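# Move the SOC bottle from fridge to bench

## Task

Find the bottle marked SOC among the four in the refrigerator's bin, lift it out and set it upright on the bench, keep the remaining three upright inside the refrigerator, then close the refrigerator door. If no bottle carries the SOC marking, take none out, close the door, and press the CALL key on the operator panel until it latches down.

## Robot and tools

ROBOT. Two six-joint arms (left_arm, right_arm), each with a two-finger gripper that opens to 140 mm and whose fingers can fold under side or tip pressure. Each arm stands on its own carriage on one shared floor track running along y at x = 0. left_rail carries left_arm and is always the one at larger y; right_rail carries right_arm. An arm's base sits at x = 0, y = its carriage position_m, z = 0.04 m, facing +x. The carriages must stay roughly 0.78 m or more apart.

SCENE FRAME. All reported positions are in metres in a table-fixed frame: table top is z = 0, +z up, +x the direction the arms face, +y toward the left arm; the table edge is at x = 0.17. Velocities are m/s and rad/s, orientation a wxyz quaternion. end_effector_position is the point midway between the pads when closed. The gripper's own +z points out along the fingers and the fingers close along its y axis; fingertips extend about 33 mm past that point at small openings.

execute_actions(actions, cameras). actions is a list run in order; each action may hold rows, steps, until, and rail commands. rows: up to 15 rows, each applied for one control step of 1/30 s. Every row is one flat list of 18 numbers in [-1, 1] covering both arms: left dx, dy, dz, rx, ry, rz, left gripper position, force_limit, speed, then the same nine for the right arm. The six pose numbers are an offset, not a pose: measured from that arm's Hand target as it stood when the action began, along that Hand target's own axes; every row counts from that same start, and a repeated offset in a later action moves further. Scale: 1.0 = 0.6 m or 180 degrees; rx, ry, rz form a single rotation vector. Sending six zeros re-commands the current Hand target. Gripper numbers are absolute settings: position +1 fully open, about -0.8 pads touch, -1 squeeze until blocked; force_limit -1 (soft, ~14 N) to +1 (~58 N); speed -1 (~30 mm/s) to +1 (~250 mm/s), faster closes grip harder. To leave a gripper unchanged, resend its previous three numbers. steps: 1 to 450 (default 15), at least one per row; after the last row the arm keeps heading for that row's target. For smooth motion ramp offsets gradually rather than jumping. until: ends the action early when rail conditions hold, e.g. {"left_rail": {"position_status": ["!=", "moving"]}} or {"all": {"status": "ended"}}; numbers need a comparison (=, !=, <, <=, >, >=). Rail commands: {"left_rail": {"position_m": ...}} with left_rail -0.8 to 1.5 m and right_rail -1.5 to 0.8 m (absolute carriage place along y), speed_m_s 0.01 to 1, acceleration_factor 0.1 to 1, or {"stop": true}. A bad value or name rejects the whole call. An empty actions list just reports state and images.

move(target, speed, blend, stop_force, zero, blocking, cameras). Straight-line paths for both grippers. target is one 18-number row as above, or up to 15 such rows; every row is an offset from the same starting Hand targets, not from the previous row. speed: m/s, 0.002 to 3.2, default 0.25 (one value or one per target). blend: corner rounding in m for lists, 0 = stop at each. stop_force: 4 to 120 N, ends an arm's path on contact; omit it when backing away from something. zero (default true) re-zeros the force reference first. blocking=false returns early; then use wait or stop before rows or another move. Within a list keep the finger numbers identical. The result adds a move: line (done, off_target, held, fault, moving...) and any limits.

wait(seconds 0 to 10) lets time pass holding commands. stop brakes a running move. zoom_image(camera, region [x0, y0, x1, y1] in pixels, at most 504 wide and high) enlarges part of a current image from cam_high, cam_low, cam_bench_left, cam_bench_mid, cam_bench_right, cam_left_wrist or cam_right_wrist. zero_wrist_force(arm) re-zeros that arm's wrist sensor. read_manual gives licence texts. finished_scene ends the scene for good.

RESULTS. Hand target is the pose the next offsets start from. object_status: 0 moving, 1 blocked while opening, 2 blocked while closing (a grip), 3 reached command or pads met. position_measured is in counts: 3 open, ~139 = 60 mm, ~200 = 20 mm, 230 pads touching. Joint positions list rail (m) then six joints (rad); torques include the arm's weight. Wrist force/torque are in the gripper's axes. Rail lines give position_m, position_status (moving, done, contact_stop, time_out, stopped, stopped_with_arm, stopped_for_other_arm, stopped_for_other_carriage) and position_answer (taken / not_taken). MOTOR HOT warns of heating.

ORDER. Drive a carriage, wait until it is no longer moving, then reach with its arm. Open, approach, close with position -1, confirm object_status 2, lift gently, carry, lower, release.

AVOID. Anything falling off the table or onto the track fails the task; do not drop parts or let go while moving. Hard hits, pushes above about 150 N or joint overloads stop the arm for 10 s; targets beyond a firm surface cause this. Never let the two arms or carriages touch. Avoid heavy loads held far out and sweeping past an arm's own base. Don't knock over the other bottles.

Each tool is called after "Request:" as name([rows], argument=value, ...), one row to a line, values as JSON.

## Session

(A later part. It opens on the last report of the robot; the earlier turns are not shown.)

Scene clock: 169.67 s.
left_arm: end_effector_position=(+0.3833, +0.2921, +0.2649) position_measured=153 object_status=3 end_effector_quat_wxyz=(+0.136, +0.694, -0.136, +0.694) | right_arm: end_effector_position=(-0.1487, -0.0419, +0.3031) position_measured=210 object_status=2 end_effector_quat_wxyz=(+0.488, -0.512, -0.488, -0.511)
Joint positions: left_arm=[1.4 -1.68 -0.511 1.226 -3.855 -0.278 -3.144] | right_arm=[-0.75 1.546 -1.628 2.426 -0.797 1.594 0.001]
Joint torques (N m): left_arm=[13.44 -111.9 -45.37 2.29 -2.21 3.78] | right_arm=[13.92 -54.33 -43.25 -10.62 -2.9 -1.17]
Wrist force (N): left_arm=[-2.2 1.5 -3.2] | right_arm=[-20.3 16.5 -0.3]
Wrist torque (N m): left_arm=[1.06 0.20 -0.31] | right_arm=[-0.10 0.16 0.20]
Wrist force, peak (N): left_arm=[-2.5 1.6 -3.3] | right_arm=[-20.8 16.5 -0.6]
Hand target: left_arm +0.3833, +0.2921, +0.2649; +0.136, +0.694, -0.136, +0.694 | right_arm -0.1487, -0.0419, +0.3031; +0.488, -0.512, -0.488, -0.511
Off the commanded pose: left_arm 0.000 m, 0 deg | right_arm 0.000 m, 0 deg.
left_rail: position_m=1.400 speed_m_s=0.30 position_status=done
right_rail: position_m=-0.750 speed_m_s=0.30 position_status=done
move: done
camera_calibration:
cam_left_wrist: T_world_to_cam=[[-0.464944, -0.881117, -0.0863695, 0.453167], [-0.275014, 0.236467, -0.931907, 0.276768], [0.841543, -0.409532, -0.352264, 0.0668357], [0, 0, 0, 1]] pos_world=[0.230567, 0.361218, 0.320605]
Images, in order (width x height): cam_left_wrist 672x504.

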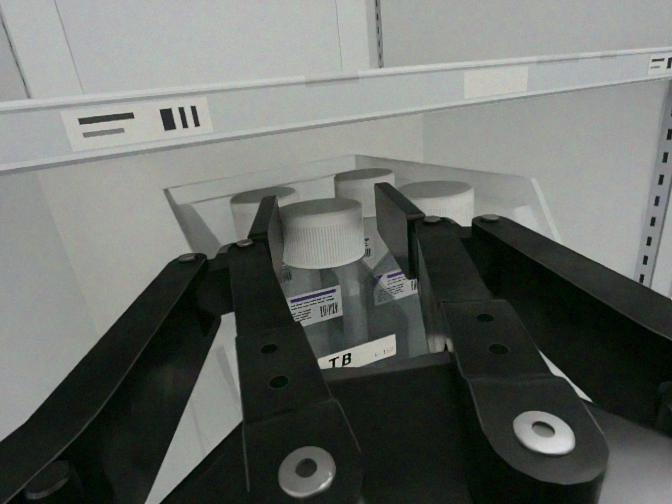

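Request:
execute_actions([
  {"rows":[[0,0,0,0,0,0,-1,0,-1,0,0,0,0,0,0,-1,0.2,-1]],"steps":60},
], cameras=["cam_left_wrist"])

Scene clock: 174.80 s.
left_arm: end_effector_position=(+0.3833, +0.2921, +0.2649) position_measured=177 object_status=2 end_effector_quat_wxyz=(+0.136, +0.694, -0.136, +0.694) | right_arm: end_effector_position=(-0.1487, -0.0419, +0.3031) position_measured=210 object_status=2 end_effector_quat_wxyz=(+0.488, -0.512, -0.488, -0.511)
Joint positions: left_arm=[1.4 -1.68 -0.511 1.226 -3.855 -0.278 -3.144] | right_arm=[-0.75 1.546 -1.628 2.426 -0.797 1.594 0.001]
Joint torques (N m): left_arm=[11.04 -114.34 -37.69 1.54 0.88 3.37] | right_arm=[25.85 -52.43 -42.99 -11.85 -2.83 -0.99]
Wrist force (N): left_arm=[2.8 1.2 -3.6] | right_arm=[-21.3 16.1 -0.6]
Wrist torque (N m): left_arm=[1.15 0.32 -0.18] | right_arm=[-0.24 0.24 0.21]
Wrist force, peak (N): left_arm=[3.6 1.3 -4.1] | right_arm=[-21.5 17.0 -0.6]
Hand target: left_arm +0.3833, +0.2921, +0.2649; +0.136, +0.694, -0.136, +0.694 | right_arm -0.1487, -0.0419, +0.3031; +0.488, -0.512, -0.488, -0.511
Off the commanded pose: left_arm 0.000 m, 0 deg | right_arm 0.000 m, 0 deg.
left_rail: position_m=1.400 speed_m_s=0.30 position_status=done
right_rail: position_m=-0.750 speed_m_s=0.30 position_status=done
camera_calibration:
cam_left_wrist: T_world_to_cam=[[-0.464944, -0.881117, -0.0863695, 0.453167], [-0.275014, 0.236467, -0.931907, 0.276768], [0.841543, -0.409532, -0.352264, 0.0668357], [0, 0, 0, 1]] pos_world=[0.230567, 0.361218, 0.320605]
Images, in order (width x height): cam_left_wrist 672x504.

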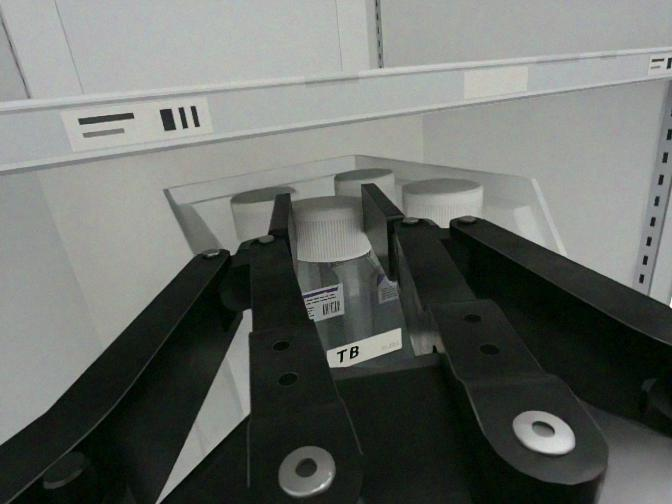

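Request:
move(target=[0.025,0,0,0,0,0,-1,0,-1,0,0,0,0,0,0,-1,0.2,-1], speed=0.03, stop_force=15, cameras=["cam_left_wrist"])

Scene clock: 177.87 s.
left_arm: end_effector_position=(+0.3833, +0.2921, +0.2799) position_measured=177 object_status=2 end_effector_quat_wxyz=(+0.136, +0.694, -0.136, +0.694) | right_arm: end_effector_position=(-0.1487, -0.0419, +0.3031) position_measured=210 object_status=2 end_effector_quat_wxyz=(+0.488, -0.512, -0.488, -0.511)
Joint positions: left_arm=[1.4 -1.68 -0.528 1.229 -3.842 -0.278 -3.144] | right_arm=[-0.75 1.546 -1.628 2.426 -0.797 1.594 0.001]
Joint torques (N m): left_arm=[12.6 -143.42 -32.16 1.76 -0.46 -3.92] | right_arm=[28.7 -51.3 -43.31 -12.03 -3.02 -0.57]
Wrist force (N): left_arm=[-6.3 2.2 -1.3] | right_arm=[-20.2 15.6 -0.5]
Wrist torque (N m): left_arm=[1.10 0.00 -0.30] | right_arm=[-0.24 0.23 0.20]
Wrist force, peak (N): left_arm=[-6.3 2.5 -1.7] | right_arm=[-21.9 16.9 -0.7]
Hand target: left_arm +0.3833, +0.2921, +0.2799; +0.136, +0.694, -0.136, +0.694 | right_arm -0.1487, -0.0419, +0.3031; +0.488, -0.512, -0.488, -0.511
Off the commanded pose: left_arm 0.000 m, 0 deg | right_arm 0.000 m, 0 deg.
left_rail: position_m=1.400 speed_m_s=0.30 position_status=done
right_rail: position_m=-0.750 speed_m_s=0.30 position_status=done
move: done
camera_calibration:
cam_left_wrist: T_world_to_cam=[[-0.464944, -0.881117, -0.0863695, 0.454463], [-0.275014, 0.236467, -0.931907, 0.290746], [0.841543, -0.409532, -0.352264, 0.0721197], [0, 0, 0, 1]] pos_world=[0.230567, 0.361218, 0.335605]
Images, in order (width x height): cam_left_wrist 672x504.

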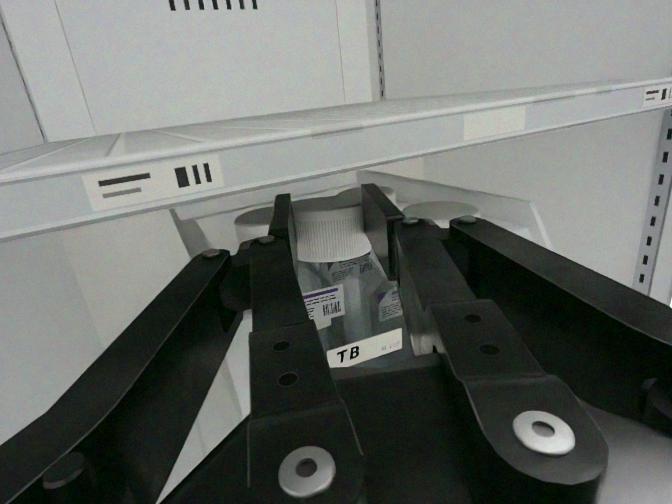

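Request:
move([
  [0.018,0.0183,-0.0453,0,0.0618,0.025,-1,0,-1,0,0,0,0,0,0,-1,0.2,-1],
  [0.0465,0.039,-0.0963,0,0.0618,0.025,-1,0,-1,0,0,0,0,0,0,-1,0.2,-1],
], speed=0.04, stop_force=20, cameras=["cam_left_wrist"])

Scene clock: 182.57 s.
left_arm: end_effector_position=(+0.3474, +0.2922, +0.2939) position_measured=232 object_status=3 end_effector_quat_wxyz=(+0.121, +0.618, -0.149, +0.762) | right_arm: end_effector_position=(-0.1487, -0.0419, +0.3031) position_measured=210 object_status=2 end_effector_quat_wxyz=(+0.488, -0.512, -0.488, -0.511)
Joint positions: left_arm=[1.4 -1.71 -0.395 0.995 -4.396 -0.319 -2.433] | right_arm=[-0.75 1.546 -1.628 2.426 -0.797 1.594 0.001]
Joint torques (N m): left_arm=[21.93 -138.22 -39.61 6.63 -6.4 -3.4] | right_arm=[31.21 -48.83 -52.82 -8.55 -2.98 -0.84]
Wrist force (N): left_arm=[-18.5 -0.9 -21.6] | right_arm=[-18.5 19.3 -0.3]
Wrist torque (N m): left_arm=[1.30 -0.09 -0.47] | right_arm=[-0.18 0.29 0.20]
Wrist force, peak (N): left_arm=[-35.5 0.5 21.6] | right_arm=[-22.3 16.7 -0.7]
Hand target: left_arm +0.3474, +0.2922, +0.2939; +0.121, +0.618, -0.149, +0.762 (not the last commanded pose) | right_arm -0.1487, -0.0419, +0.3031; +0.488, -0.512, -0.488, -0.511
Off the commanded pose: left_arm 0.030 m, 0 deg | right_arm 0.000 m, 0 deg.
left_rail: position_m=1.400 speed_m_s=0.30 position_status=done
right_rail: position_m=-0.750 speed_m_s=0.30 position_status=done
move: contact (left_arm); path passed 1 of 2 targets
camera_calibration:
cam_left_wrist: T_world_to_cam=[[-0.437378, -0.88097, -0.180531, 0.457153], [-0.0764841, 0.236466, -0.968625, 0.23566], [0.896019, -0.409848, -0.170805, 0.0351497], [0, 0, 0, 1]] pos_world=[0.186478, 0.361419, 0.3168]
Images, in order (width x height): cam_left_wrist 672x504.

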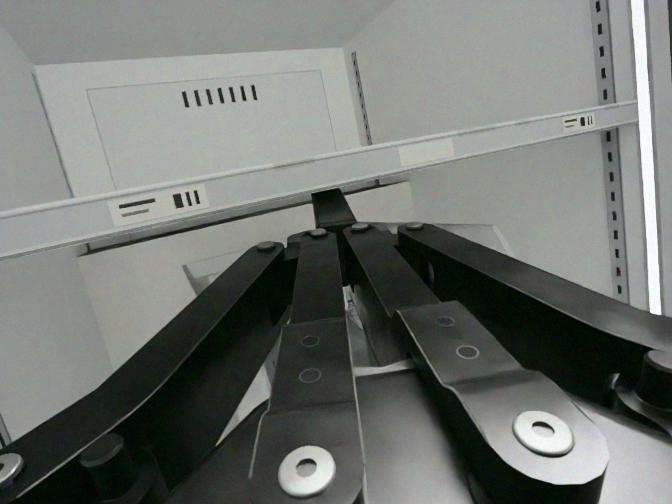

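Request:
move(target=[0,0,-0.15,0,0,0,-1,0,-1,0,0,0,0,0,0,-1,0.2,-1], speed=0.06, cameras=["cam_left_wrist"])

Request:
zoom_image(camera="cam_left_wrist", region=[80, 100, 400, 340])

Scene clock: 185.00 s.
left_arm: end_effector_position=(+0.2660, +0.3262, +0.2766) position_measured=232 object_status=3 end_effector_quat_wxyz=(+0.121, +0.618, -0.149, +0.762) | right_arm: end_effector_position=(-0.1487, -0.0419, +0.3031) position_measured=210 object_status=2 end_effector_quat_wxyz=(+0.488, -0.512, -0.488, -0.511)
Joint positions: left_arm=[1.4 -1.801 -0.42 1.05 -4.64 -0.252 -2.209] | right_arm=[-0.75 1.546 -1.628 2.426 -0.797 1.594 0.001]
Joint torques (N m): left_arm=[-13.27 -141.03 -42.41 0.14 -0.11 4.04] | right_arm=[28.6 -44.8 -55.83 -6.34 -3.03 -0.61]
Wrist force (N): left_arm=[-0.5 3.9 -1.9] | right_arm=[-21.4 16.9 -0.4]
Wrist torque (N m): left_arm=[1.19 -0.11 -0.55] | right_arm=[-0.15 0.14 0.20]
Wrist force, peak (N): left_arm=[-19.3 -0.8 -21.9] | right_arm=[-23.4 16.9 -0.2]
Hand target: left_arm +0.2659, +0.3262, +0.2767; +0.121, +0.618, -0.149, +0.762 | right_arm -0.1487, -0.0419, +0.3031; +0.488, -0.512, -0.488, -0.511
Off the commanded pose: left_arm 0.000 m, 0 deg | right_arm 0.000 m, 0 deg.
left_rail: position_m=1.400 speed_m_s=0.30 position_status=done
right_rail: position_m=-0.750 speed_m_s=0.30 position_status=done
move: done
camera_calibration:
cam_left_wrist: T_world_to_cam=[[-0.437404, -0.880937, -0.180631, 0.448285], [-0.0765252, 0.2366, -0.968589, 0.20469], [0.896003, -0.409842, -0.170903, 0.11916], [0, 0, 0, 1]] pos_world=[0.104978, 0.395318, 0.2996]
Images, in order (width x height): cam_left_wrist 672x504.

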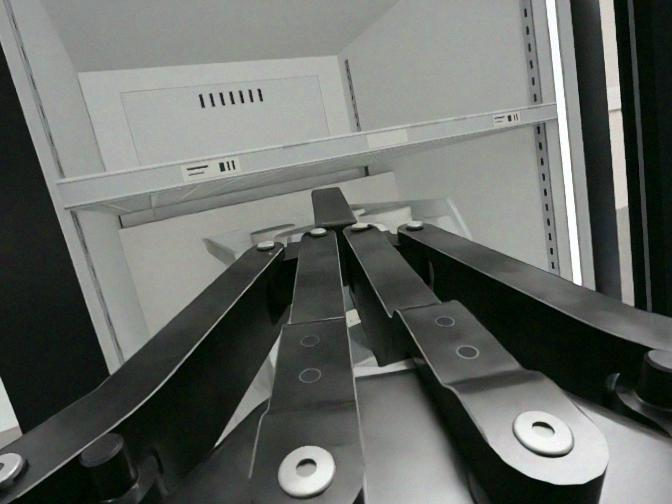

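Scaled by 1.575 from the camera's 672x504 image, which has a finer 960x720 frame.

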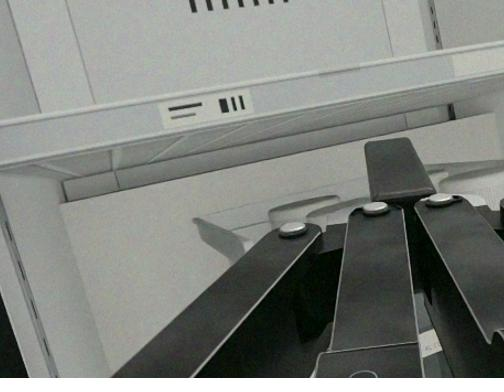

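Request:
move(target=[-0.022,-0.024,-0.136,0,-0.0618,-0.025,-0.19,0.5,0,0,0,0,0,0,0,-1,0.2,-1], speed=0.1, cameras=["cam_left_wrist"])

Request:
zoom_image(camera="cam_left_wrist", region=[200, 60, 500, 285])

Scene clock: 187.60 s.
left_arm: end_effector_position=(+0.1998, +0.3704, +0.2490) position_measured=153 object_status=3 end_effector_quat_wxyz=(+0.133, +0.687, -0.131, +0.702) | right_arm: end_effector_position=(-0.1487, -0.0419, +0.3031) position_measured=210 object_status=2 end_effector_quat_wxyz=(+0.488, -0.512, -0.488, -0.511)
Joint positions: left_arm=[1.4 -1.891 -0.527 1.298 -4.29 -0.059 -2.765] | right_arm=[-0.75 1.546 -1.628 2.426 -0.797 1.594 0.001]
Joint torques (N m): left_arm=[-14.36 -136.17 -23.86 4.17 -2.79 -3.84] | right_arm=[27.24 -46.01 -55.88 -6.4 -3 -1.12]
Wrist force (N): left_arm=[-1.9 2.8 -1.9] | right_arm=[-22.2 16.9 -0.6]
Wrist torque (N m): left_arm=[0.93 0.19 -0.31] | right_arm=[-0.15 0.23 0.20]
Wrist force, peak (N): left_arm=[-1.9 3.5 -3.3] | right_arm=[-22.8 17.2 0.3]
Hand target: left_arm +0.2000, +0.3704, +0.2493; +0.136, +0.695, -0.136, +0.693 | right_arm -0.1487, -0.0419, +0.3031; +0.488, -0.512, -0.488, -0.511
Off the commanded pose: left_arm 0.000 m, 2 deg | right_arm 0.000 m, 0 deg.
left_rail: position_m=1.400 speed_m_s=0.30 position_status=done
right_rail: position_m=-0.750 speed_m_s=0.30 position_status=done
move: done
camera_calibration:
cam_left_wrist: T_world_to_cam=[[-0.45308, -0.886981, -0.0893463, 0.436018], [-0.258006, 0.226403, -0.939241, 0.195152], [0.853318, -0.4025, -0.331425, 0.237688], [0, 0, 0, 1]] pos_world=[0.0450786, 0.438226, 0.301027]
Images, in order (width x height): cam_left_wrist 672x504.

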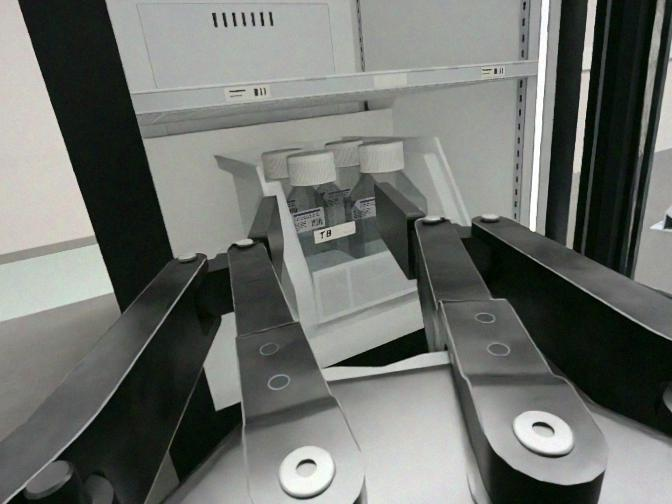

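Scaled by 1.680 from the camera's 672x504 image, which has a finer 960x720 frame.

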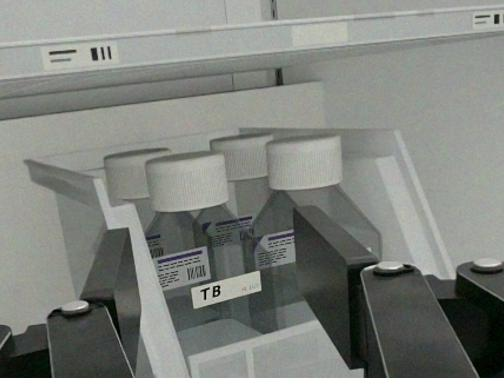

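Request:
execute_actions([
  {"left_rail":{"position_m":1.2,"speed_m_s":0.3},"steps":100,"until":{"left_rail":{"position_status":["!=","moving"]}}},
], cameras=[])

Request:
move(target=[0.0295,-0.174,0.099,0.352,-0.1746,-0.5074,-0.19,0.5,0,0,0,0,0,0,0,-1,0.2,-1], speed=0.12, cameras=["cam_left_wrist","cam_low"])

Request:
zoom_image(camera="cam_left_wrist", region=[150, 0, 550, 300])

Scene clock: 192.57 s.
left_arm: end_effector_position=(+0.2000, +0.1704, +0.2492) position_measured=153 object_status=3 end_effector_quat_wxyz=(+0.136, +0.693, -0.136, +0.695) | right_arm: end_effector_position=(-0.1487, -0.0419, +0.3031) position_measured=210 object_status=2 end_effector_quat_wxyz=(+0.488, -0.512, -0.488, -0.511)
Joint positions: left_arm=[1.2 -1.891 -0.572 1.408 -4.033 -0.067 -3.087] | right_arm=[-0.75 1.546 -1.628 2.426 -0.797 1.594 0.001]
Joint torques (N m): left_arm=[12.36 -129.81 -23.09 3.3 -1.9 -3.67] | right_arm=[27.99 -43.95 -55.99 -6.33 -3.38 -0.67]
Wrist force (N): left_arm=[-0.9 3.0 -2.4] | right_arm=[-21.6 16.7 -0.6]
Wrist torque (N m): left_arm=[0.99 -0.04 -0.34] | right_arm=[-0.21 0.16 0.20]
Wrist force, peak (N): left_arm=[-1.2 4.9 -1.9] | right_arm=[-23.1 17.3 0.5]
Hand target: left_arm +0.2000, +0.1703, +0.2493; +0.136, +0.695, -0.136, +0.693 | right_arm -0.1487, -0.0419, +0.3031; +0.488, -0.512, -0.488, -0.511
Tool commands: left_gripper/position=-0.19 left_gripper/force_limit=+0.5 left_gripper/speed=+0.0 right_gripper/position=-1.0 right_gripper/force_limit=+0.2 right_gripper/speed=-1.0
Off the commanded pose: left_arm 0.000 m, 0 deg | right_arm 0.000 m, 0 deg.
left_rail: position_m=1.200 speed_m_s=0.30 position_status=done
right_rail: position_m=-0.750 speed_m_s=0.30 position_status=done
No camera images: "cameras" was empty.

Scene clock: 207.87 s.
left_arm: end_effector_position=(+0.2567, +0.2159, +0.2599) position_measured=153 object_status=3 end_effector_quat_wxyz=(+0.186, +0.782, +0.396, +0.445) | right_arm: end_effector_position=(-0.1487, -0.0419, +0.3031) position_measured=218 object_status=2 end_effector_quat_wxyz=(+0.488, -0.512, -0.488, -0.511)
Joint positions: left_arm=[1.2 -1.775 -0.49 0.692 -4.506 0.623 -2.924] | right_arm=[-0.75 1.546 -1.628 2.426 -0.797 1.594 0.001]
Joint torques (N m): left_arm=[-0.96 -126.35 -46.7 5.74 -1.95 0.16] | right_arm=[-11.5 -25.59 -54.8 -6.19 -6.89 -0.33]
Wrist force (N): left_arm=[-1.2 0.9 0.2] | right_arm=[10.5 34.5 -63.6]
Wrist torque (N m): left_arm=[0.57 0.10 -0.14] | right_arm=[2.28 1.05 0.15]
Wrist force, peak (N): left_arm=[-2.2 3.0 -2.3] | right_arm=[22.4 37.1 -107.0]
Hand target: left_arm +0.2567, +0.2159, +0.2599; +0.186, +0.782, +0.396, +0.445 (not the last commanded pose) | right_arm -0.1487, -0.0419, +0.3031; +0.488, -0.512, -0.488, -0.511
Tool commands: left_gripper/position=-0.192157 left_gripper/force_limit=+0.498039 left_gripper/speed=+0.003922 right_gripper/position=-1.0 right_gripper/force_limit=+0.2 right_gripper/speed=-1.0
Off the commanded pose: left_arm 0.048 m, 46 deg | right_arm 0.000 m, 0 deg.
FORCE FAULT: contact force on the left arm reached its limit, and that arm stopped for 10 seconds. The contact can be on any part of that arm, not only on its tool. That arm's remaining commands of this call were not run. That arm's target is now where it stood when the stop ended, not its last command. That arm accepts commands again.
left_rail: position_m=1.200 speed_m_s=0.30 position_status=done
right_rail: position_m=-0.750 speed_m_s=0.30 position_status=done
move: fault (left_arm)
camera_calibration:
cam_left_wrist: T_world_to_cam=[[0.342681, -0.686044, 0.641804, -0.111938], [-0.612615, -0.681119, -0.400973, 0.402126], [0.712231, -0.255773, -0.653688, 0.218782], [0, 0, 0, 1]] pos_world=[0.128884, 0.25306, 0.3761]
Images, in order (width x height): cam_low 672x504, cam_left_wrist 672x504.

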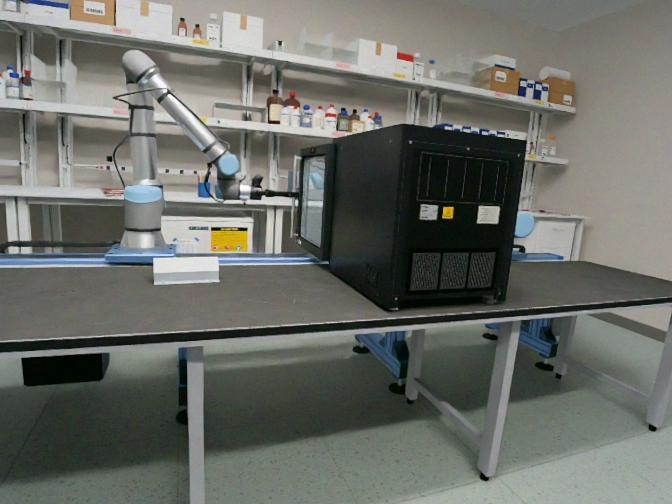

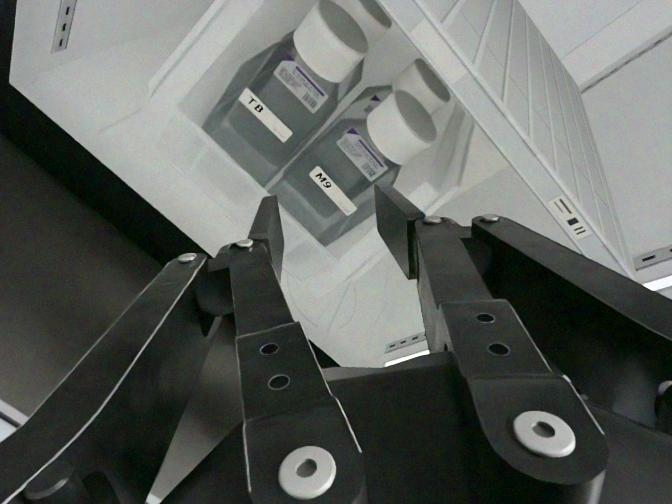

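Scaled by 1.260 from the camera's 672x504 image, which has a finer 960x720 frame.

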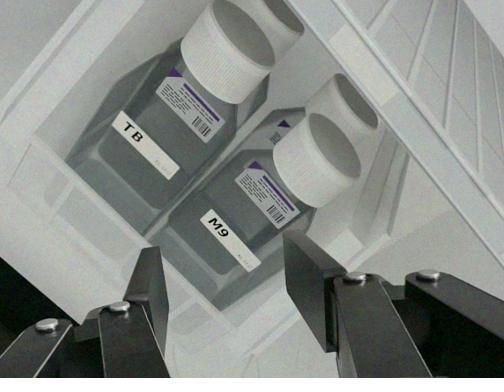

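Request:
move(target=[0.131,-0.103,0.01,0,0,0,-0.19,0.5,0,0,0,0,0,0,0,-1,0.2,-1], speed=0.06, cameras=["cam_left_wrist","cam_right_wrist"])

Scene clock: 211.10 s.
left_arm: end_effector_position=(+0.2566, +0.3160, +0.2600) position_measured=153 object_status=3 end_effector_quat_wxyz=(+0.186, +0.782, +0.396, +0.445) | right_arm: end_effector_position=(-0.1487, -0.0419, +0.3031) position_measured=218 object_status=2 end_effector_quat_wxyz=(+0.488, -0.512, -0.488, -0.511)
Joint positions: left_arm=[1.2 -1.798 -0.695 1.093 -4.673 0.633 -2.96] | right_arm=[-0.75 1.546 -1.628 2.426 -0.797 1.594 0.001]
Joint torques (N m): left_arm=[-13.12 -135.94 -31.79 2.38 -0.44 -3.5] | right_arm=[46.76 -24.18 -23.07 -4.75 -7.39 -0.01]
Wrist force (N): left_arm=[-1.3 0.5 -0.8] | right_arm=[-2.6 32.9 6.7]
Wrist torque (N m): left_arm=[0.47 0.11 -0.15] | right_arm=[1.61 0.78 0.13]
Wrist force, peak (N): left_arm=[-2.0 0.8 0.4] | right_arm=[11.5 35.0 -64.3]
Hand target: left_arm +0.2565, +0.3161, +0.2600; +0.186, +0.782, +0.396, +0.445 | right_arm -0.1487, -0.0419, +0.3031; +0.488, -0.512, -0.488, -0.511
Off the commanded pose: left_arm 0.000 m, 0 deg | right_arm 0.000 m, 0 deg.
left_rail: position_m=1.200 speed_m_s=0.30 position_status=done
right_rail: position_m=-0.750 speed_m_s=0.30 position_status=done
move: done
camera_calibration:
cam_left_wrist: T_world_to_cam=[[0.342772, -0.686016, 0.641786, -0.0434088], [-0.612543, -0.681184, -0.400974, 0.47021], [0.712249, -0.255679, -0.653705, 0.244603], [0, 0, 0, 1]] pos_world=[0.128684, 0.35306, 0.3763]
cam_right_wrist: T_world_to_cam=[[0.985033, -0.160129, -0.0637817, 0.152712], [-0.116291, -0.344276, -0.931639, 0.24429], [0.127224, 0.925112, -0.357745, 0.35745], [0, 0, 0, 1]] pos_world=[-0.167494, -0.222124, 0.365206]
Images, in order (width x height): cam_left_wrist 672x504, cam_right_wrist 672x504.

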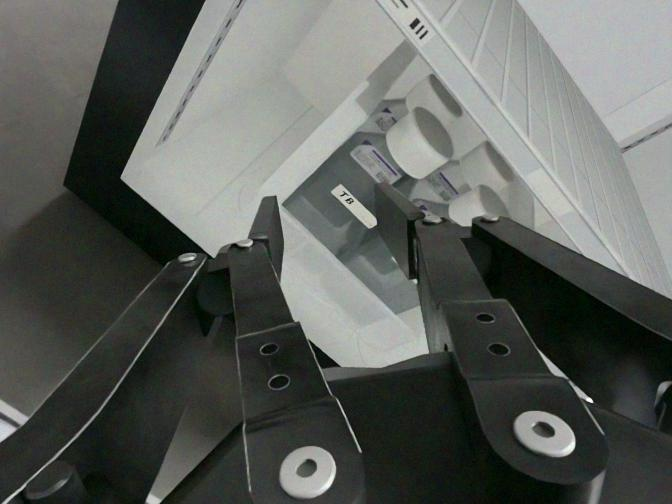

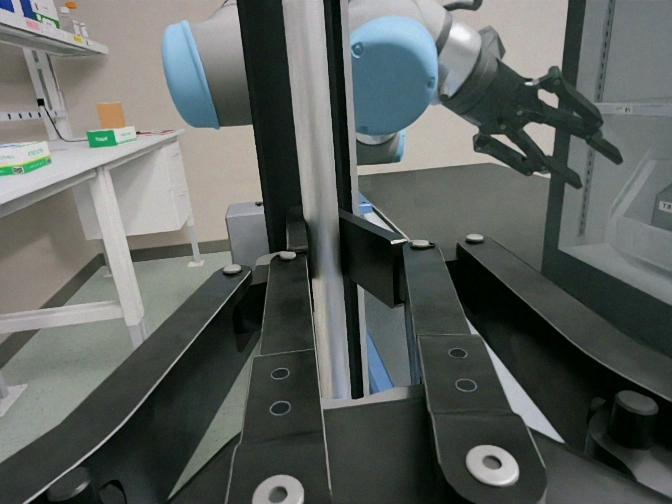

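Request:
execute_actions([
  {"rows":[[0,0,0,0,0,0,-0.19,0.5,0,0,0,0,0,0,0,-0.1,0.5,-0.6]],"steps":45},
], cameras=["cam_right_wrist"])

Request:
wait(seconds=1.5, cameras=["cam_right_wrist"])

Scene clock: 213.27 s.
left_arm: end_effector_position=(+0.2565, +0.3161, +0.2600) position_measured=153 object_status=3 end_effector_quat_wxyz=(+0.186, +0.782, +0.396, +0.445) | right_arm: end_effector_position=(-0.1487, -0.0419, +0.3031) position_measured=141 object_status=3 end_effector_quat_wxyz=(+0.488, -0.512, -0.488, -0.511)
Joint positions: left_arm=[1.2 -1.798 -0.695 1.093 -4.673 0.633 -2.96] | right_arm=[-0.75 1.546 -1.628 2.426 -0.797 1.594 0.001]
Joint torques (N m): left_arm=[-15.49 -131.96 -32.25 3.03 -1.07 -2.66] | right_arm=[-22.18 -26.01 -44.47 -4.09 2.14 0.07]
Wrist force (N): left_arm=[-1.4 1.0 -0.3] | right_arm=[-3.5 7.3 1.1]
Wrist torque (N m): left_arm=[0.58 0.13 -0.15] | right_arm=[1.30 0.89 0.16]
Wrist force, peak (N): left_arm=[-1.6 1.4 -0.4] | right_arm=[-2.8 33.7 6.8]
Hand target: left_arm +0.2565, +0.3161, +0.2600; +0.186, +0.782, +0.396, +0.445 | right_arm -0.1487, -0.0419, +0.3031; +0.488, -0.512, -0.488, -0.511
Off the commanded pose: left_arm 0.000 m, 0 deg | right_arm 0.000 m, 0 deg.
left_rail: position_m=1.200 speed_m_s=0.30 position_status=done
right_rail: position_m=-0.750 speed_m_s=0.30 position_status=done
camera_calibration:
cam_right_wrist: T_world_to_cam=[[0.985033, -0.160129, -0.0637817, 0.152696], [-0.116291, -0.344276, -0.931639, 0.244256], [0.127224, 0.925112, -0.357745, 0.357542], [0, 0, 0, 1]] pos_world=[-0.167494, -0.222224, 0.365206]
Images, in order (width x height): cam_right_wrist 672x504.

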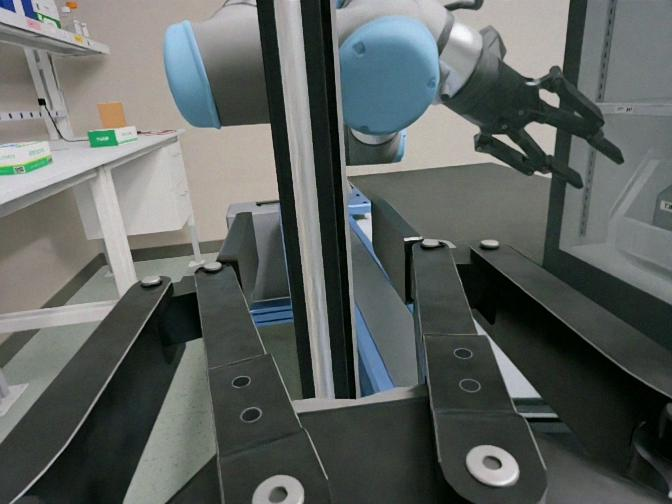

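Scene clock: 214.77 s.
left_arm: end_effector_position=(+0.2565, +0.3161, +0.2601) position_measured=153 object_status=3 end_effector_quat_wxyz=(+0.186, +0.782, +0.396, +0.445) | right_arm: end_effector_position=(-0.1487, -0.0419, +0.3031) position_measured=141 object_status=3 end_effector_quat_wxyz=(+0.488, -0.512, -0.488, -0.511)
Joint positions: left_arm=[1.2 -1.798 -0.695 1.093 -4.673 0.633 -2.96] | right_arm=[-0.75 1.546 -1.628 2.426 -0.797 1.594 0.001]
Joint torques (N m): left_arm=[0.67 -109.5 -45.07 4.92 -1.75 -2.31] | right_arm=[-21.28 -23.21 -45.4 -3.41 2.23 -0.21]
Wrist force (N): left_arm=[-1.0 0.9 -0.5] | right_arm=[-3.8 7.3 0.5]
Wrist torque (N m): left_arm=[0.58 0.03 -0.15] | right_arm=[1.29 0.93 0.18]
Wrist force, peak (N): left_arm=[-1.4 1.5 -0.7] | right_arm=[-3.9 7.9 0.4]
Hand target: left_arm +0.2565, +0.3161, +0.2600; +0.186, +0.782, +0.396, +0.445 | right_arm -0.1487, -0.0419, +0.3031; +0.488, -0.512, -0.488, -0.511
Tool commands: left_gripper/position=-0.19 left_gripper/force_limit=+0.5 left_gripper/speed=+0.0 right_gripper/position=-0.1 right_gripper/force_limit=+0.5 right_gripper/speed=-0.6
Off the commanded pose: left_arm 0.000 m, 0 deg | right_arm 0.000 m, 0 deg.
left_rail: position_m=1.200 speed_m_s=0.30 position_status=done
right_rail: position_m=-0.750 speed_m_s=0.30 position_status=done
wait: 1.50 s
camera_calibration:
cam_right_wrist: T_world_to_cam=[[0.985033, -0.160129, -0.0637817, 0.152712], [-0.116291, -0.344276, -0.931639, 0.24429], [0.127224, 0.925112, -0.357745, 0.35745], [0, 0, 0, 1]] pos_world=[-0.167494, -0.222124, 0.365206]
Images, in order (width x height): cam_right_wrist 672x504.

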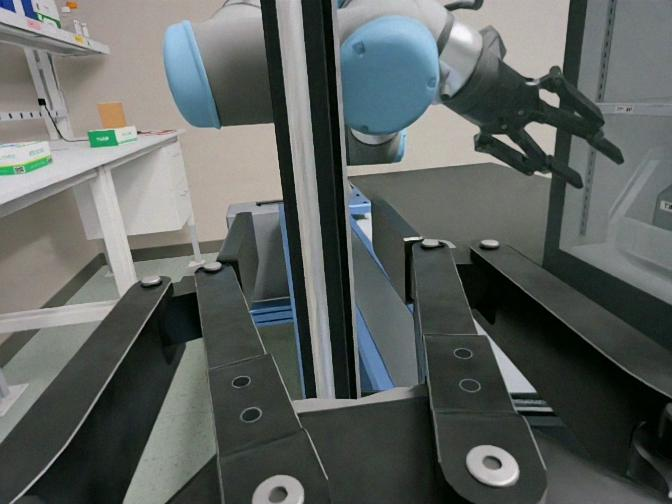

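Request:
wait(seconds=3, cameras=["cam_right_wrist"])

Scene clock: 217.93 s.
left_arm: end_effector_position=(+0.2565, +0.3161, +0.2600) position_measured=153 object_status=3 end_effector_quat_wxyz=(+0.186, +0.782, +0.396, +0.445) | right_arm: end_effector_position=(-0.1487, -0.0419, +0.3031) position_measured=141 object_status=3 end_effector_quat_wxyz=(+0.488, -0.512, -0.488, -0.511)
Joint positions: left_arm=[1.2 -1.798 -0.695 1.093 -4.673 0.632 -2.96] | right_arm=[-0.75 1.546 -1.628 2.426 -0.797 1.594 0.001]
Joint torques (N m): left_arm=[8.08 -106.67 -46.48 7.34 -2.23 -0.08] | right_arm=[-22 -22.8 -44.06 -1.91 1.99 -0.27]
Wrist force (N): left_arm=[-1.1 1.2 -0.5] | right_arm=[-3.4 7.2 0.3]
Wrist torque (N m): left_arm=[0.63 0.05 -0.14] | right_arm=[1.28 0.85 0.17]
Wrist force, peak (N): left_arm=[-1.7 1.1 -0.8] | right_arm=[-4.0 7.6 1.0]
Hand target: left_arm +0.2565, +0.3161, +0.2600; +0.186, +0.782, +0.396, +0.445 | right_arm -0.1487, -0.0419, +0.3031; +0.488, -0.512, -0.488, -0.511
Tool commands: left_gripper/position=-0.19 left_gripper/force_limit=+0.5 left_gripper/speed=+0.0 right_gripper/position=-0.1 right_gripper/force_limit=+0.5 right_gripper/speed=-0.6
Off the commanded pose: left_arm 0.000 m, 0 deg | right_arm 0.000 m, 0 deg.
left_rail: position_m=1.200 speed_m_s=0.30 position_status=done
right_rail: position_m=-0.750 speed_m_s=0.30 position_status=done
wait: 3.00 s; at rest from the start
camera_calibration:
cam_right_wrist: T_world_to_cam=[[0.985033, -0.160129, -0.0637817, 0.152712], [-0.116291, -0.344276, -0.931639, 0.24429], [0.127224, 0.925112, -0.357745, 0.35745], [0, 0, 0, 1]] pos_world=[-0.167494, -0.222124, 0.365206]
Images, in order (width x height): cam_right_wrist 672x504.

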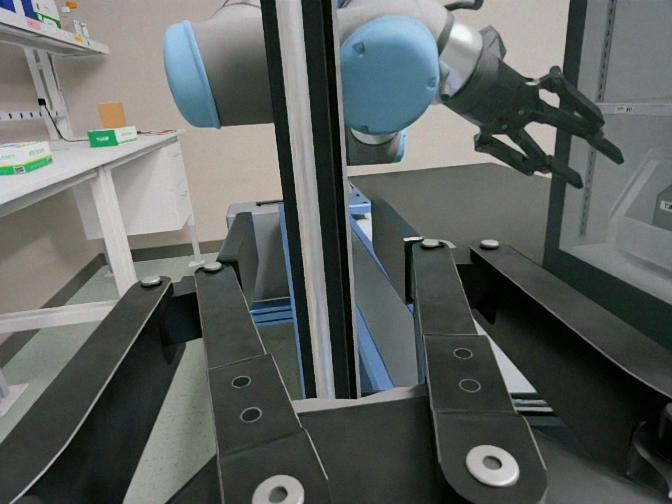

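Request:
execute_actions([
  {"right_rail":{"position_m":-1.0,"speed_m_s":0.2},"steps":100,"until":{"right_rail":{"position_status":["!=","moving"]}}},
], cameras=[])

Request:
move(target=[-0.066,-0.2395,-0.356,-0.403,0,0.34,-1,0.5,0,0,0,0,0,0,0,-0.1,0.5,-0.6], speed=0.15, cameras=["cam_left_wrist","cam_right_wrist"])

Scene clock: 220.53 s.
left_arm: end_effector_position=(+0.2565, +0.3161, +0.2600) position_measured=153 object_status=3 end_effector_quat_wxyz=(+0.186, +0.782, +0.396, +0.445) | right_arm: end_effector_position=(-0.1487, -0.2919, +0.3030) position_measured=141 object_status=3 end_effector_quat_wxyz=(+0.488, -0.512, -0.488, -0.511)
Joint positions: left_arm=[1.2 -1.798 -0.695 1.093 -4.673 0.632 -2.96] | right_arm=[-1 1.546 -1.628 2.426 -0.797 1.594 0.001]
Joint torques (N m): left_arm=[10.18 -106.41 -46.83 7.32 -2.51 1.36] | right_arm=[14.74 -35.68 -36.68 -0.82 1.6 0.1]
Wrist force (N): left_arm=[-1.0 1.2 -0.5] | right_arm=[-3.3 7.4 0.8]
Wrist torque (N m): left_arm=[0.63 0.05 -0.15] | right_arm=[1.33 0.84 0.17]
Wrist force, peak (N): left_arm=[-1.7 1.2 -0.2] | right_arm=[-3.7 7.6 3.6]
Hand target: left_arm +0.2565, +0.3161, +0.2600; +0.186, +0.782, +0.396, +0.445 | right_arm -0.1487, -0.2919, +0.3031; +0.488, -0.512, -0.488, -0.511
Tool commands: left_gripper/position=-0.19 left_gripper/force_limit=+0.5 left_gripper/speed=+0.0 right_gripper/position=-0.1 right_gripper/force_limit=+0.5 right_gripper/speed=-0.6
Off the commanded pose: left_arm 0.000 m, 0 deg | right_arm 0.000 m, 0 deg.
left_rail: position_m=1.200 speed_m_s=0.30 position_status=done
right_rail: position_m=-1.000 speed_m_s=0.20 position_status=done
No camera images: "cameras" was empty.

Scene clock: 227.03 s.
left_arm: end_effector_position=(-0.0007, +0.3607, +0.2608) position_measured=233 object_status=3 end_effector_quat_wxyz=(+0.265, +0.698, -0.335, +0.575) | right_arm: end_effector_position=(-0.1487, -0.2919, +0.3031) position_measured=141 object_status=3 end_effector_quat_wxyz=(+0.488, -0.512, -0.488, -0.511)
Joint positions: left_arm=[1.2 -2.207 -1.18 1.877 -6.285 0.313 -0.656] | right_arm=[-1 1.546 -1.628 2.426 -0.797 1.594 0.001]
Joint torques (N m): left_arm=[11.34 -88.04 -27.02 -0.21 0.62 3.63] | right_arm=[18.63 -38.04 -44.89 -0.25 1.38 0.19]
Wrist force (N): left_arm=[-0.8 3.2 -2.7] | right_arm=[-3.4 7.5 0.6]
Wrist torque (N m): left_arm=[1.14 0.11 -0.64] | right_arm=[1.33 0.86 0.17]
Wrist force, peak (N): left_arm=[2.1 -6.1 -0.2] | right_arm=[-4.4 7.8 0.5]
Hand target: left_arm -0.0001, +0.3604, +0.2604; +0.354, +0.612, -0.354, +0.612 | right_arm -0.1487, -0.2919, +0.3031; +0.488, -0.512, -0.488, -0.511
Off the commanded pose: left_arm 0.001 m, 15 deg | right_arm 0.000 m, 0 deg.
left_rail: position_m=1.200 speed_m_s=0.30 position_status=done
right_rail: position_m=-1.000 speed_m_s=0.20 position_status=done
joint sent to its limit (left arm) — joint 5 (wrist 1), lower limit.
move: off_target (left_arm)
camera_calibration:
cam_left_wrist: T_world_to_cam=[[-0.836974, -0.541293, -0.0804806, 0.210326], [-0.231727, 0.483788, -0.84395, 0.0390158], [0.49576, -0.687715, -0.53035, 0.563182], [0, 0, 0, 1]] pos_world=[-0.0941246, 0.482281, 0.348538]
cam_right_wrist: T_world_to_cam=[[0.985033, -0.160129, -0.0637817, 0.11268], [-0.116291, -0.344276, -0.931639, 0.158221], [0.127224, 0.925112, -0.357745, 0.588728], [0, 0, 0, 1]] pos_world=[-0.167494, -0.472124, 0.365206]
Images, in order (width x height): cam_left_wrist 672x504, cam_right_wrist 672x504.

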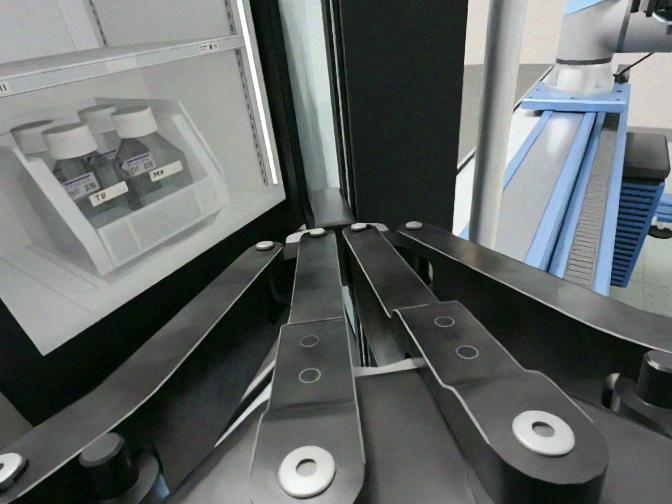

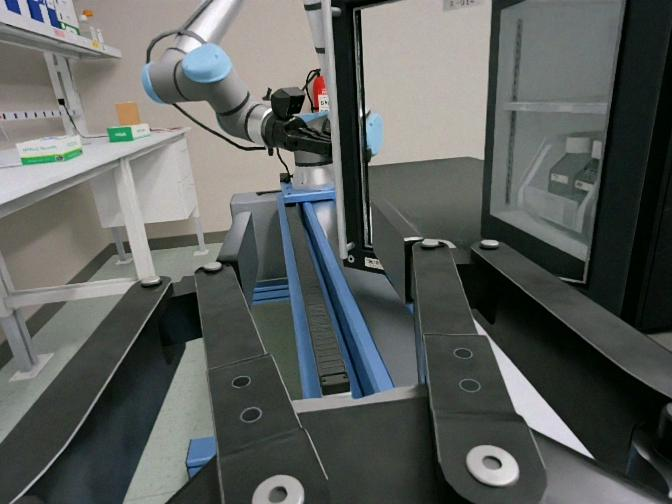

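Request:
move(target=[0.0,0.388,0.15,0.403,0,-0.34,-1,0.5,0,0,0,0,0,0,0,-0.1,0.5,-0.6], speed=0.2, cameras=[])

Scene clock: 232.27 s.
left_arm: end_effector_position=(-0.1560, +0.1691, +0.2603) position_measured=233 object_status=3 end_effector_quat_wxyz=(+0.253, +0.787, +0.358, +0.434) | right_arm: end_effector_position=(-0.1487, -0.2919, +0.3031) position_measured=141 object_status=3 end_effector_quat_wxyz=(+0.488, -0.512, -0.488, -0.511)
Joint positions: left_arm=[1.2 -2.153 -0.13 0.035 -3.937 0.691 -3.336] | right_arm=[-1 1.546 -1.628 2.426 -0.797 1.594 0.001]
Joint torques (N m): left_arm=[-15.44 -130.13 -48.25 2.6 -3.5 -3.48] | right_arm=[19.81 -41.03 -44.21 -0.4 1.48 0.01]
Wrist force (N): left_arm=[0.0 1.0 -0.5] | right_arm=[-4.0 7.1 0.7]
Wrist torque (N m): left_arm=[0.64 -0.02 -0.09] | right_arm=[1.25 0.99 0.17]
Wrist force, peak (N): left_arm=[-2.2 3.1 -3.8] | right_arm=[-4.1 7.8 1.0]
Hand target: left_arm -0.1571, +0.1663, +0.2606; +0.186, +0.782, +0.396, +0.445 | right_arm -0.1487, -0.2919, +0.3031; +0.488, -0.512, -0.488, -0.511
Off the commanded pose: left_arm 0.003 m, 9 deg | right_arm 0.000 m, 0 deg.
left_rail: position_m=1.200 speed_m_s=0.30 position_status=done
right_rail: position_m=-1.000 speed_m_s=0.20 position_status=done
elbow stopped short (left arm): the move would have taken joint 4 (elbow) straighter than the controller allows.
move: off_target (left_arm)
No camera images: "cameras" was empty.

Request:
move([
  [0.27,0.102,0.4,0,0,0,-1,0.5,0,0,0,0,0,0,0,-0.1,0.5,-0.6],
  [0.27,0.102,0.4,-0.211,0.105,0.304,-1,0.5,0,0,0,0,0,0,0,-0.1,0.5,-0.6],
], speed=0.2, cameras=["cam_left_wrist"])

Scene clock: 243.10 s.
left_arm: end_effector_position=(-0.1173, +0.1811, +0.2608) position_measured=233 object_status=3 end_effector_quat_wxyz=(+0.221, +0.785, +0.377, +0.440) | right_arm: end_effector_position=(-0.1487, -0.2919, +0.3031) position_measured=141 object_status=3 end_effector_quat_wxyz=(+0.488, -0.512, -0.488, -0.511)
Joint positions: left_arm=[1.2 -2.114 -0.206 0.183 -3.994 0.736 -3.329] | right_arm=[-1 1.546 -1.628 2.426 -0.797 1.594 0.001]
Joint torques (N m): left_arm=[3.84 -142.62 -42.46 5.43 -2.77 0.07] | right_arm=[17.43 -41.48 -43.33 -0.39 0.89 0.57]
Wrist force (N): left_arm=[-1.3 -8.1 -16.6] | right_arm=[-3.6 7.4 0.8]
Wrist torque (N m): left_arm=[-0.18 -0.14 -0.31] | right_arm=[1.32 0.88 0.17]
Wrist force, peak (N): left_arm=[10.0 -37.9 -68.8] | right_arm=[-3.9 8.0 0.9]
Hand target: left_arm -0.1173, +0.1811, +0.2608; +0.221, +0.785, +0.377, +0.440 (not the last commanded pose) | right_arm -0.1487, -0.2919, +0.3031; +0.488, -0.512, -0.488, -0.511
Tool commands: left_gripper/position=-1.0 left_gripper/force_limit=+0.498039 left_gripper/speed=+0.003922 right_gripper/position=-0.1 right_gripper/force_limit=+0.5 right_gripper/speed=-0.6
Off the commanded pose: left_arm 0.254 m, 68 deg | right_arm 0.000 m, 0 deg.
FORCE FAULT: contact force on the left arm reached its limit, and that arm stopped for 10 seconds. The contact can be on any part of that arm, not only on its tool. That arm's remaining commands of this call were not run. That arm's target is now where it stood when the stop ended, not its last command. That arm accepts commands again.
left_rail: position_m=1.200 speed_m_s=0.30 position_status=done
right_rail: position_m=-1.000 speed_m_s=0.20 position_status=done
move: fault (left_arm); path passed 0 of 2 targets
camera_calibration:
cam_left_wrist: T_world_to_cam=[[0.281547, -0.679009, 0.677995, -0.0261859], [-0.646969, -0.656145, -0.388464, 0.137848], [0.708634, -0.329271, -0.624034, 0.482], [0, 0, 0, 1]] pos_world=[-0.245005, 0.231377, 0.372087]
Images, in order (width x height): cam_left_wrist 672x504.

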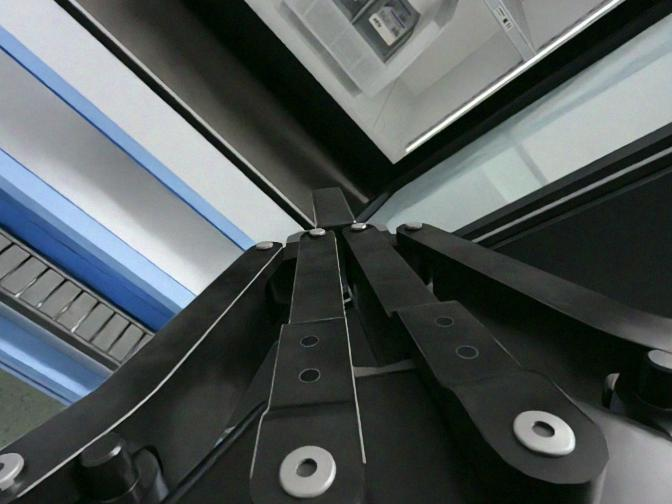

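Request:
execute_actions(actions=[], cameras=["cam_right_wrist","cam_bench_mid","cam_high"])

Request:
zoom_image(camera="cam_right_wrist", region=[180, 0, 580, 300])

Scene clock: 243.40 s.
left_arm: end_effector_position=(-0.1173, +0.1811, +0.2608) position_measured=233 object_status=3 end_effector_quat_wxyz=(+0.221, +0.785, +0.377, +0.440) | right_arm: end_effector_position=(-0.1487, -0.2919, +0.3031) position_measured=141 object_status=3 end_effector_quat_wxyz=(+0.488, -0.512, -0.488, -0.511)
Joint positions: left_arm=[1.2 -2.114 -0.206 0.183 -3.994 0.736 -3.329] | right_arm=[-1 1.546 -1.628 2.426 -0.797 1.594 0.001]
Joint velocities: within noise
Joint torques (N m): left_arm=[4.53 -142.01 -43.51 5.9 -2.97 0.26] | right_arm=[17.43 -38.95 -44.4 -0.2 0.78 0.39]
Wrist force (N): left_arm=[-1.6 -7.6 -15.7] | right_arm=[-3.8 6.9 0.5]
Wrist torque (N m): left_arm=[-0.21 -0.03 -0.32] | right_arm=[1.20 0.95 0.17]
Wrist force, peak (N): left_arm=[-1.8 -8.1 -16.4] | right_arm=[-3.9 7.8 0.7]
Hand target: left_arm -0.1173, +0.1811, +0.2608; +0.221, +0.785, +0.377, +0.440 (not the last commanded pose) | right_arm -0.1487, -0.2919, +0.3031; +0.488, -0.512, -0.488, -0.511
Tool commands: left_gripper/position=-1.0 left_gripper/force_limit=+0.498039 left_gripper/speed=+0.003922 right_gripper/position=-0.1 right_gripper/force_limit=+0.5 right_gripper/speed=-0.6
Off the commanded pose: left_arm 0.254 m, 68 deg | right_arm 0.000 m, 0 deg.
left_rail: position_m=1.200 speed_m_s=0.30 position_status=done
right_rail: position_m=-1.000 speed_m_s=0.20 position_status=done
camera_calibration:
cam_right_wrist: T_world_to_cam=[[0.985033, -0.160129, -0.0637817, 0.11268], [-0.116291, -0.344276, -0.931639, 0.158221], [0.127224, 0.925112, -0.357745, 0.588728], [0, 0, 0, 1]] pos_world=[-0.167494, -0.472124, 0.365206]
Images, in order (width x height): cam_high 672x504, cam_bench_mid 672x504, cam_right_wrist 672x504.

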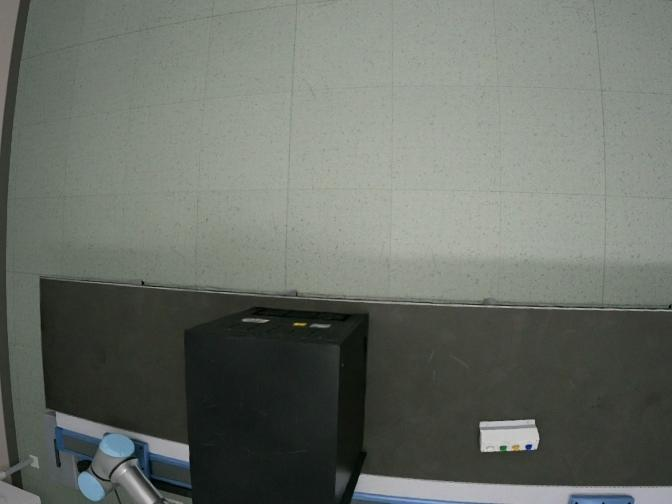

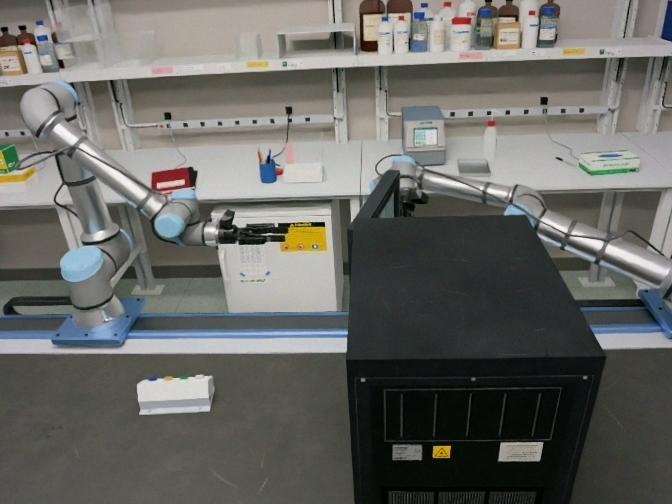

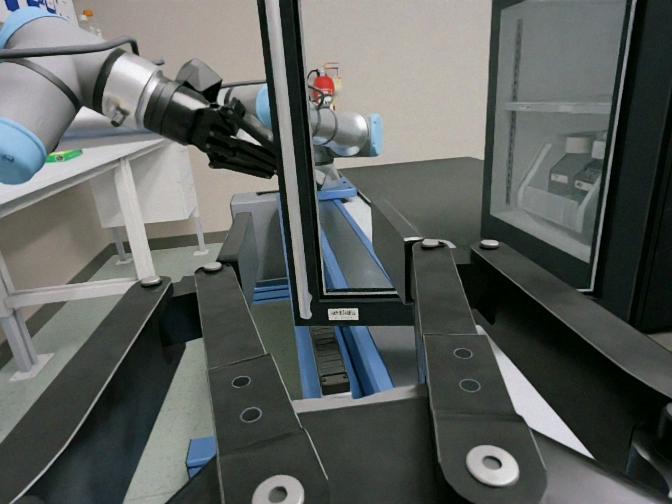

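Scaled by 1.260 from the camera's 672x504 image, which has a finer 960x720 frame.

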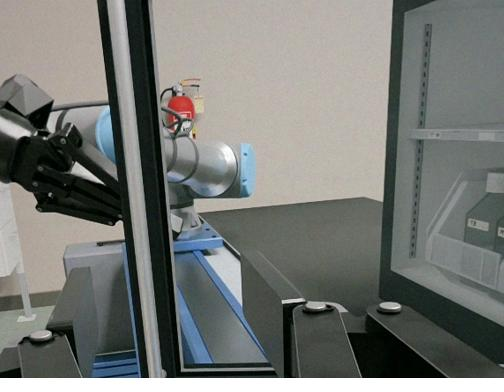

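Request:
execute_actions([
  {"right_rail":{"position_m":-0.75,"speed_m_s":0.2},"steps":100,"until":{"right_rail":{"position_status":["!=","moving"]}}},
], cameras=["cam_right_wrist"])

Scene clock: 246.50 s.
left_arm: end_effector_position=(-0.1173, +0.1811, +0.2608) position_measured=233 object_status=3 end_effector_quat_wxyz=(+0.221, +0.785, +0.377, +0.440) | right_arm: end_effector_position=(-0.1487, -0.0419, +0.3031) position_measured=141 object_status=3 end_effector_quat_wxyz=(+0.488, -0.512, -0.488, -0.511)
Joint positions: left_arm=[1.2 -2.114 -0.206 0.183 -3.994 0.736 -3.329] | right_arm=[-0.75 1.546 -1.628 2.426 -0.797 1.594 0.001]
Joint torques (N m): left_arm=[27.07 -144.51 -43.04 5.59 -4.34 0.29] | right_arm=[-1.35 -22.56 -33.28 -3.87 1.04 0.87]
Wrist force (N): left_arm=[-2.2 -8.2 -15.0] | right_arm=[-3.9 7.5 0.7]
Wrist torque (N m): left_arm=[-0.18 -0.02 -0.32] | right_arm=[1.33 0.95 0.17]
Wrist force, peak (N): left_arm=[-1.2 -7.5 -16.4] | right_arm=[-3.9 7.6 2.9]
Hand target: left_arm -0.1173, +0.1811, +0.2608; +0.221, +0.785, +0.377, +0.440 (not the last commanded pose) | right_arm -0.1487, -0.0419, +0.3031; +0.488, -0.512, -0.488, -0.511
Tool commands: left_gripper/position=-1.0 left_gripper/force_limit=+0.498039 left_gripper/speed=+0.003922 right_gripper/position=-0.1 right_gripper/force_limit=+0.5 right_gripper/speed=-0.6
Off the commanded pose: left_arm 0.254 m, 68 deg | right_arm 0.000 m, 0 deg.
left_rail: position_m=1.200 speed_m_s=0.30 position_status=done
right_rail: position_m=-0.750 speed_m_s=0.20 position_status=done
camera_calibration:
cam_right_wrist: T_world_to_cam=[[0.985033, -0.160129, -0.0637817, 0.152696], [-0.116291, -0.344276, -0.931639, 0.244256], [0.127224, 0.925112, -0.357745, 0.357542], [0, 0, 0, 1]] pos_world=[-0.167494, -0.222224, 0.365206]
Images, in order (width x height): cam_right_wrist 672x504.

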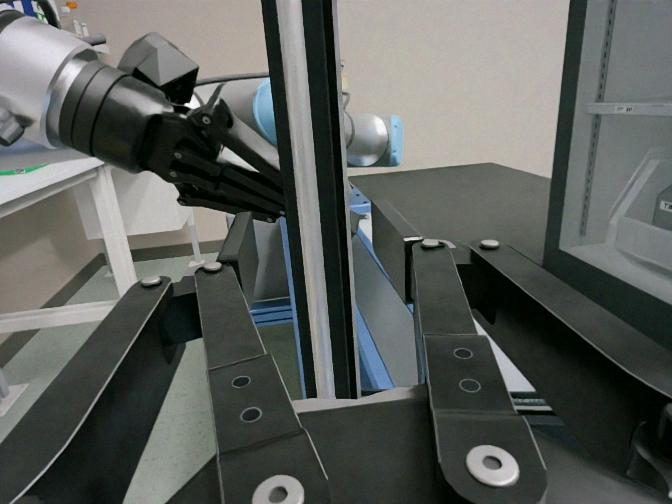

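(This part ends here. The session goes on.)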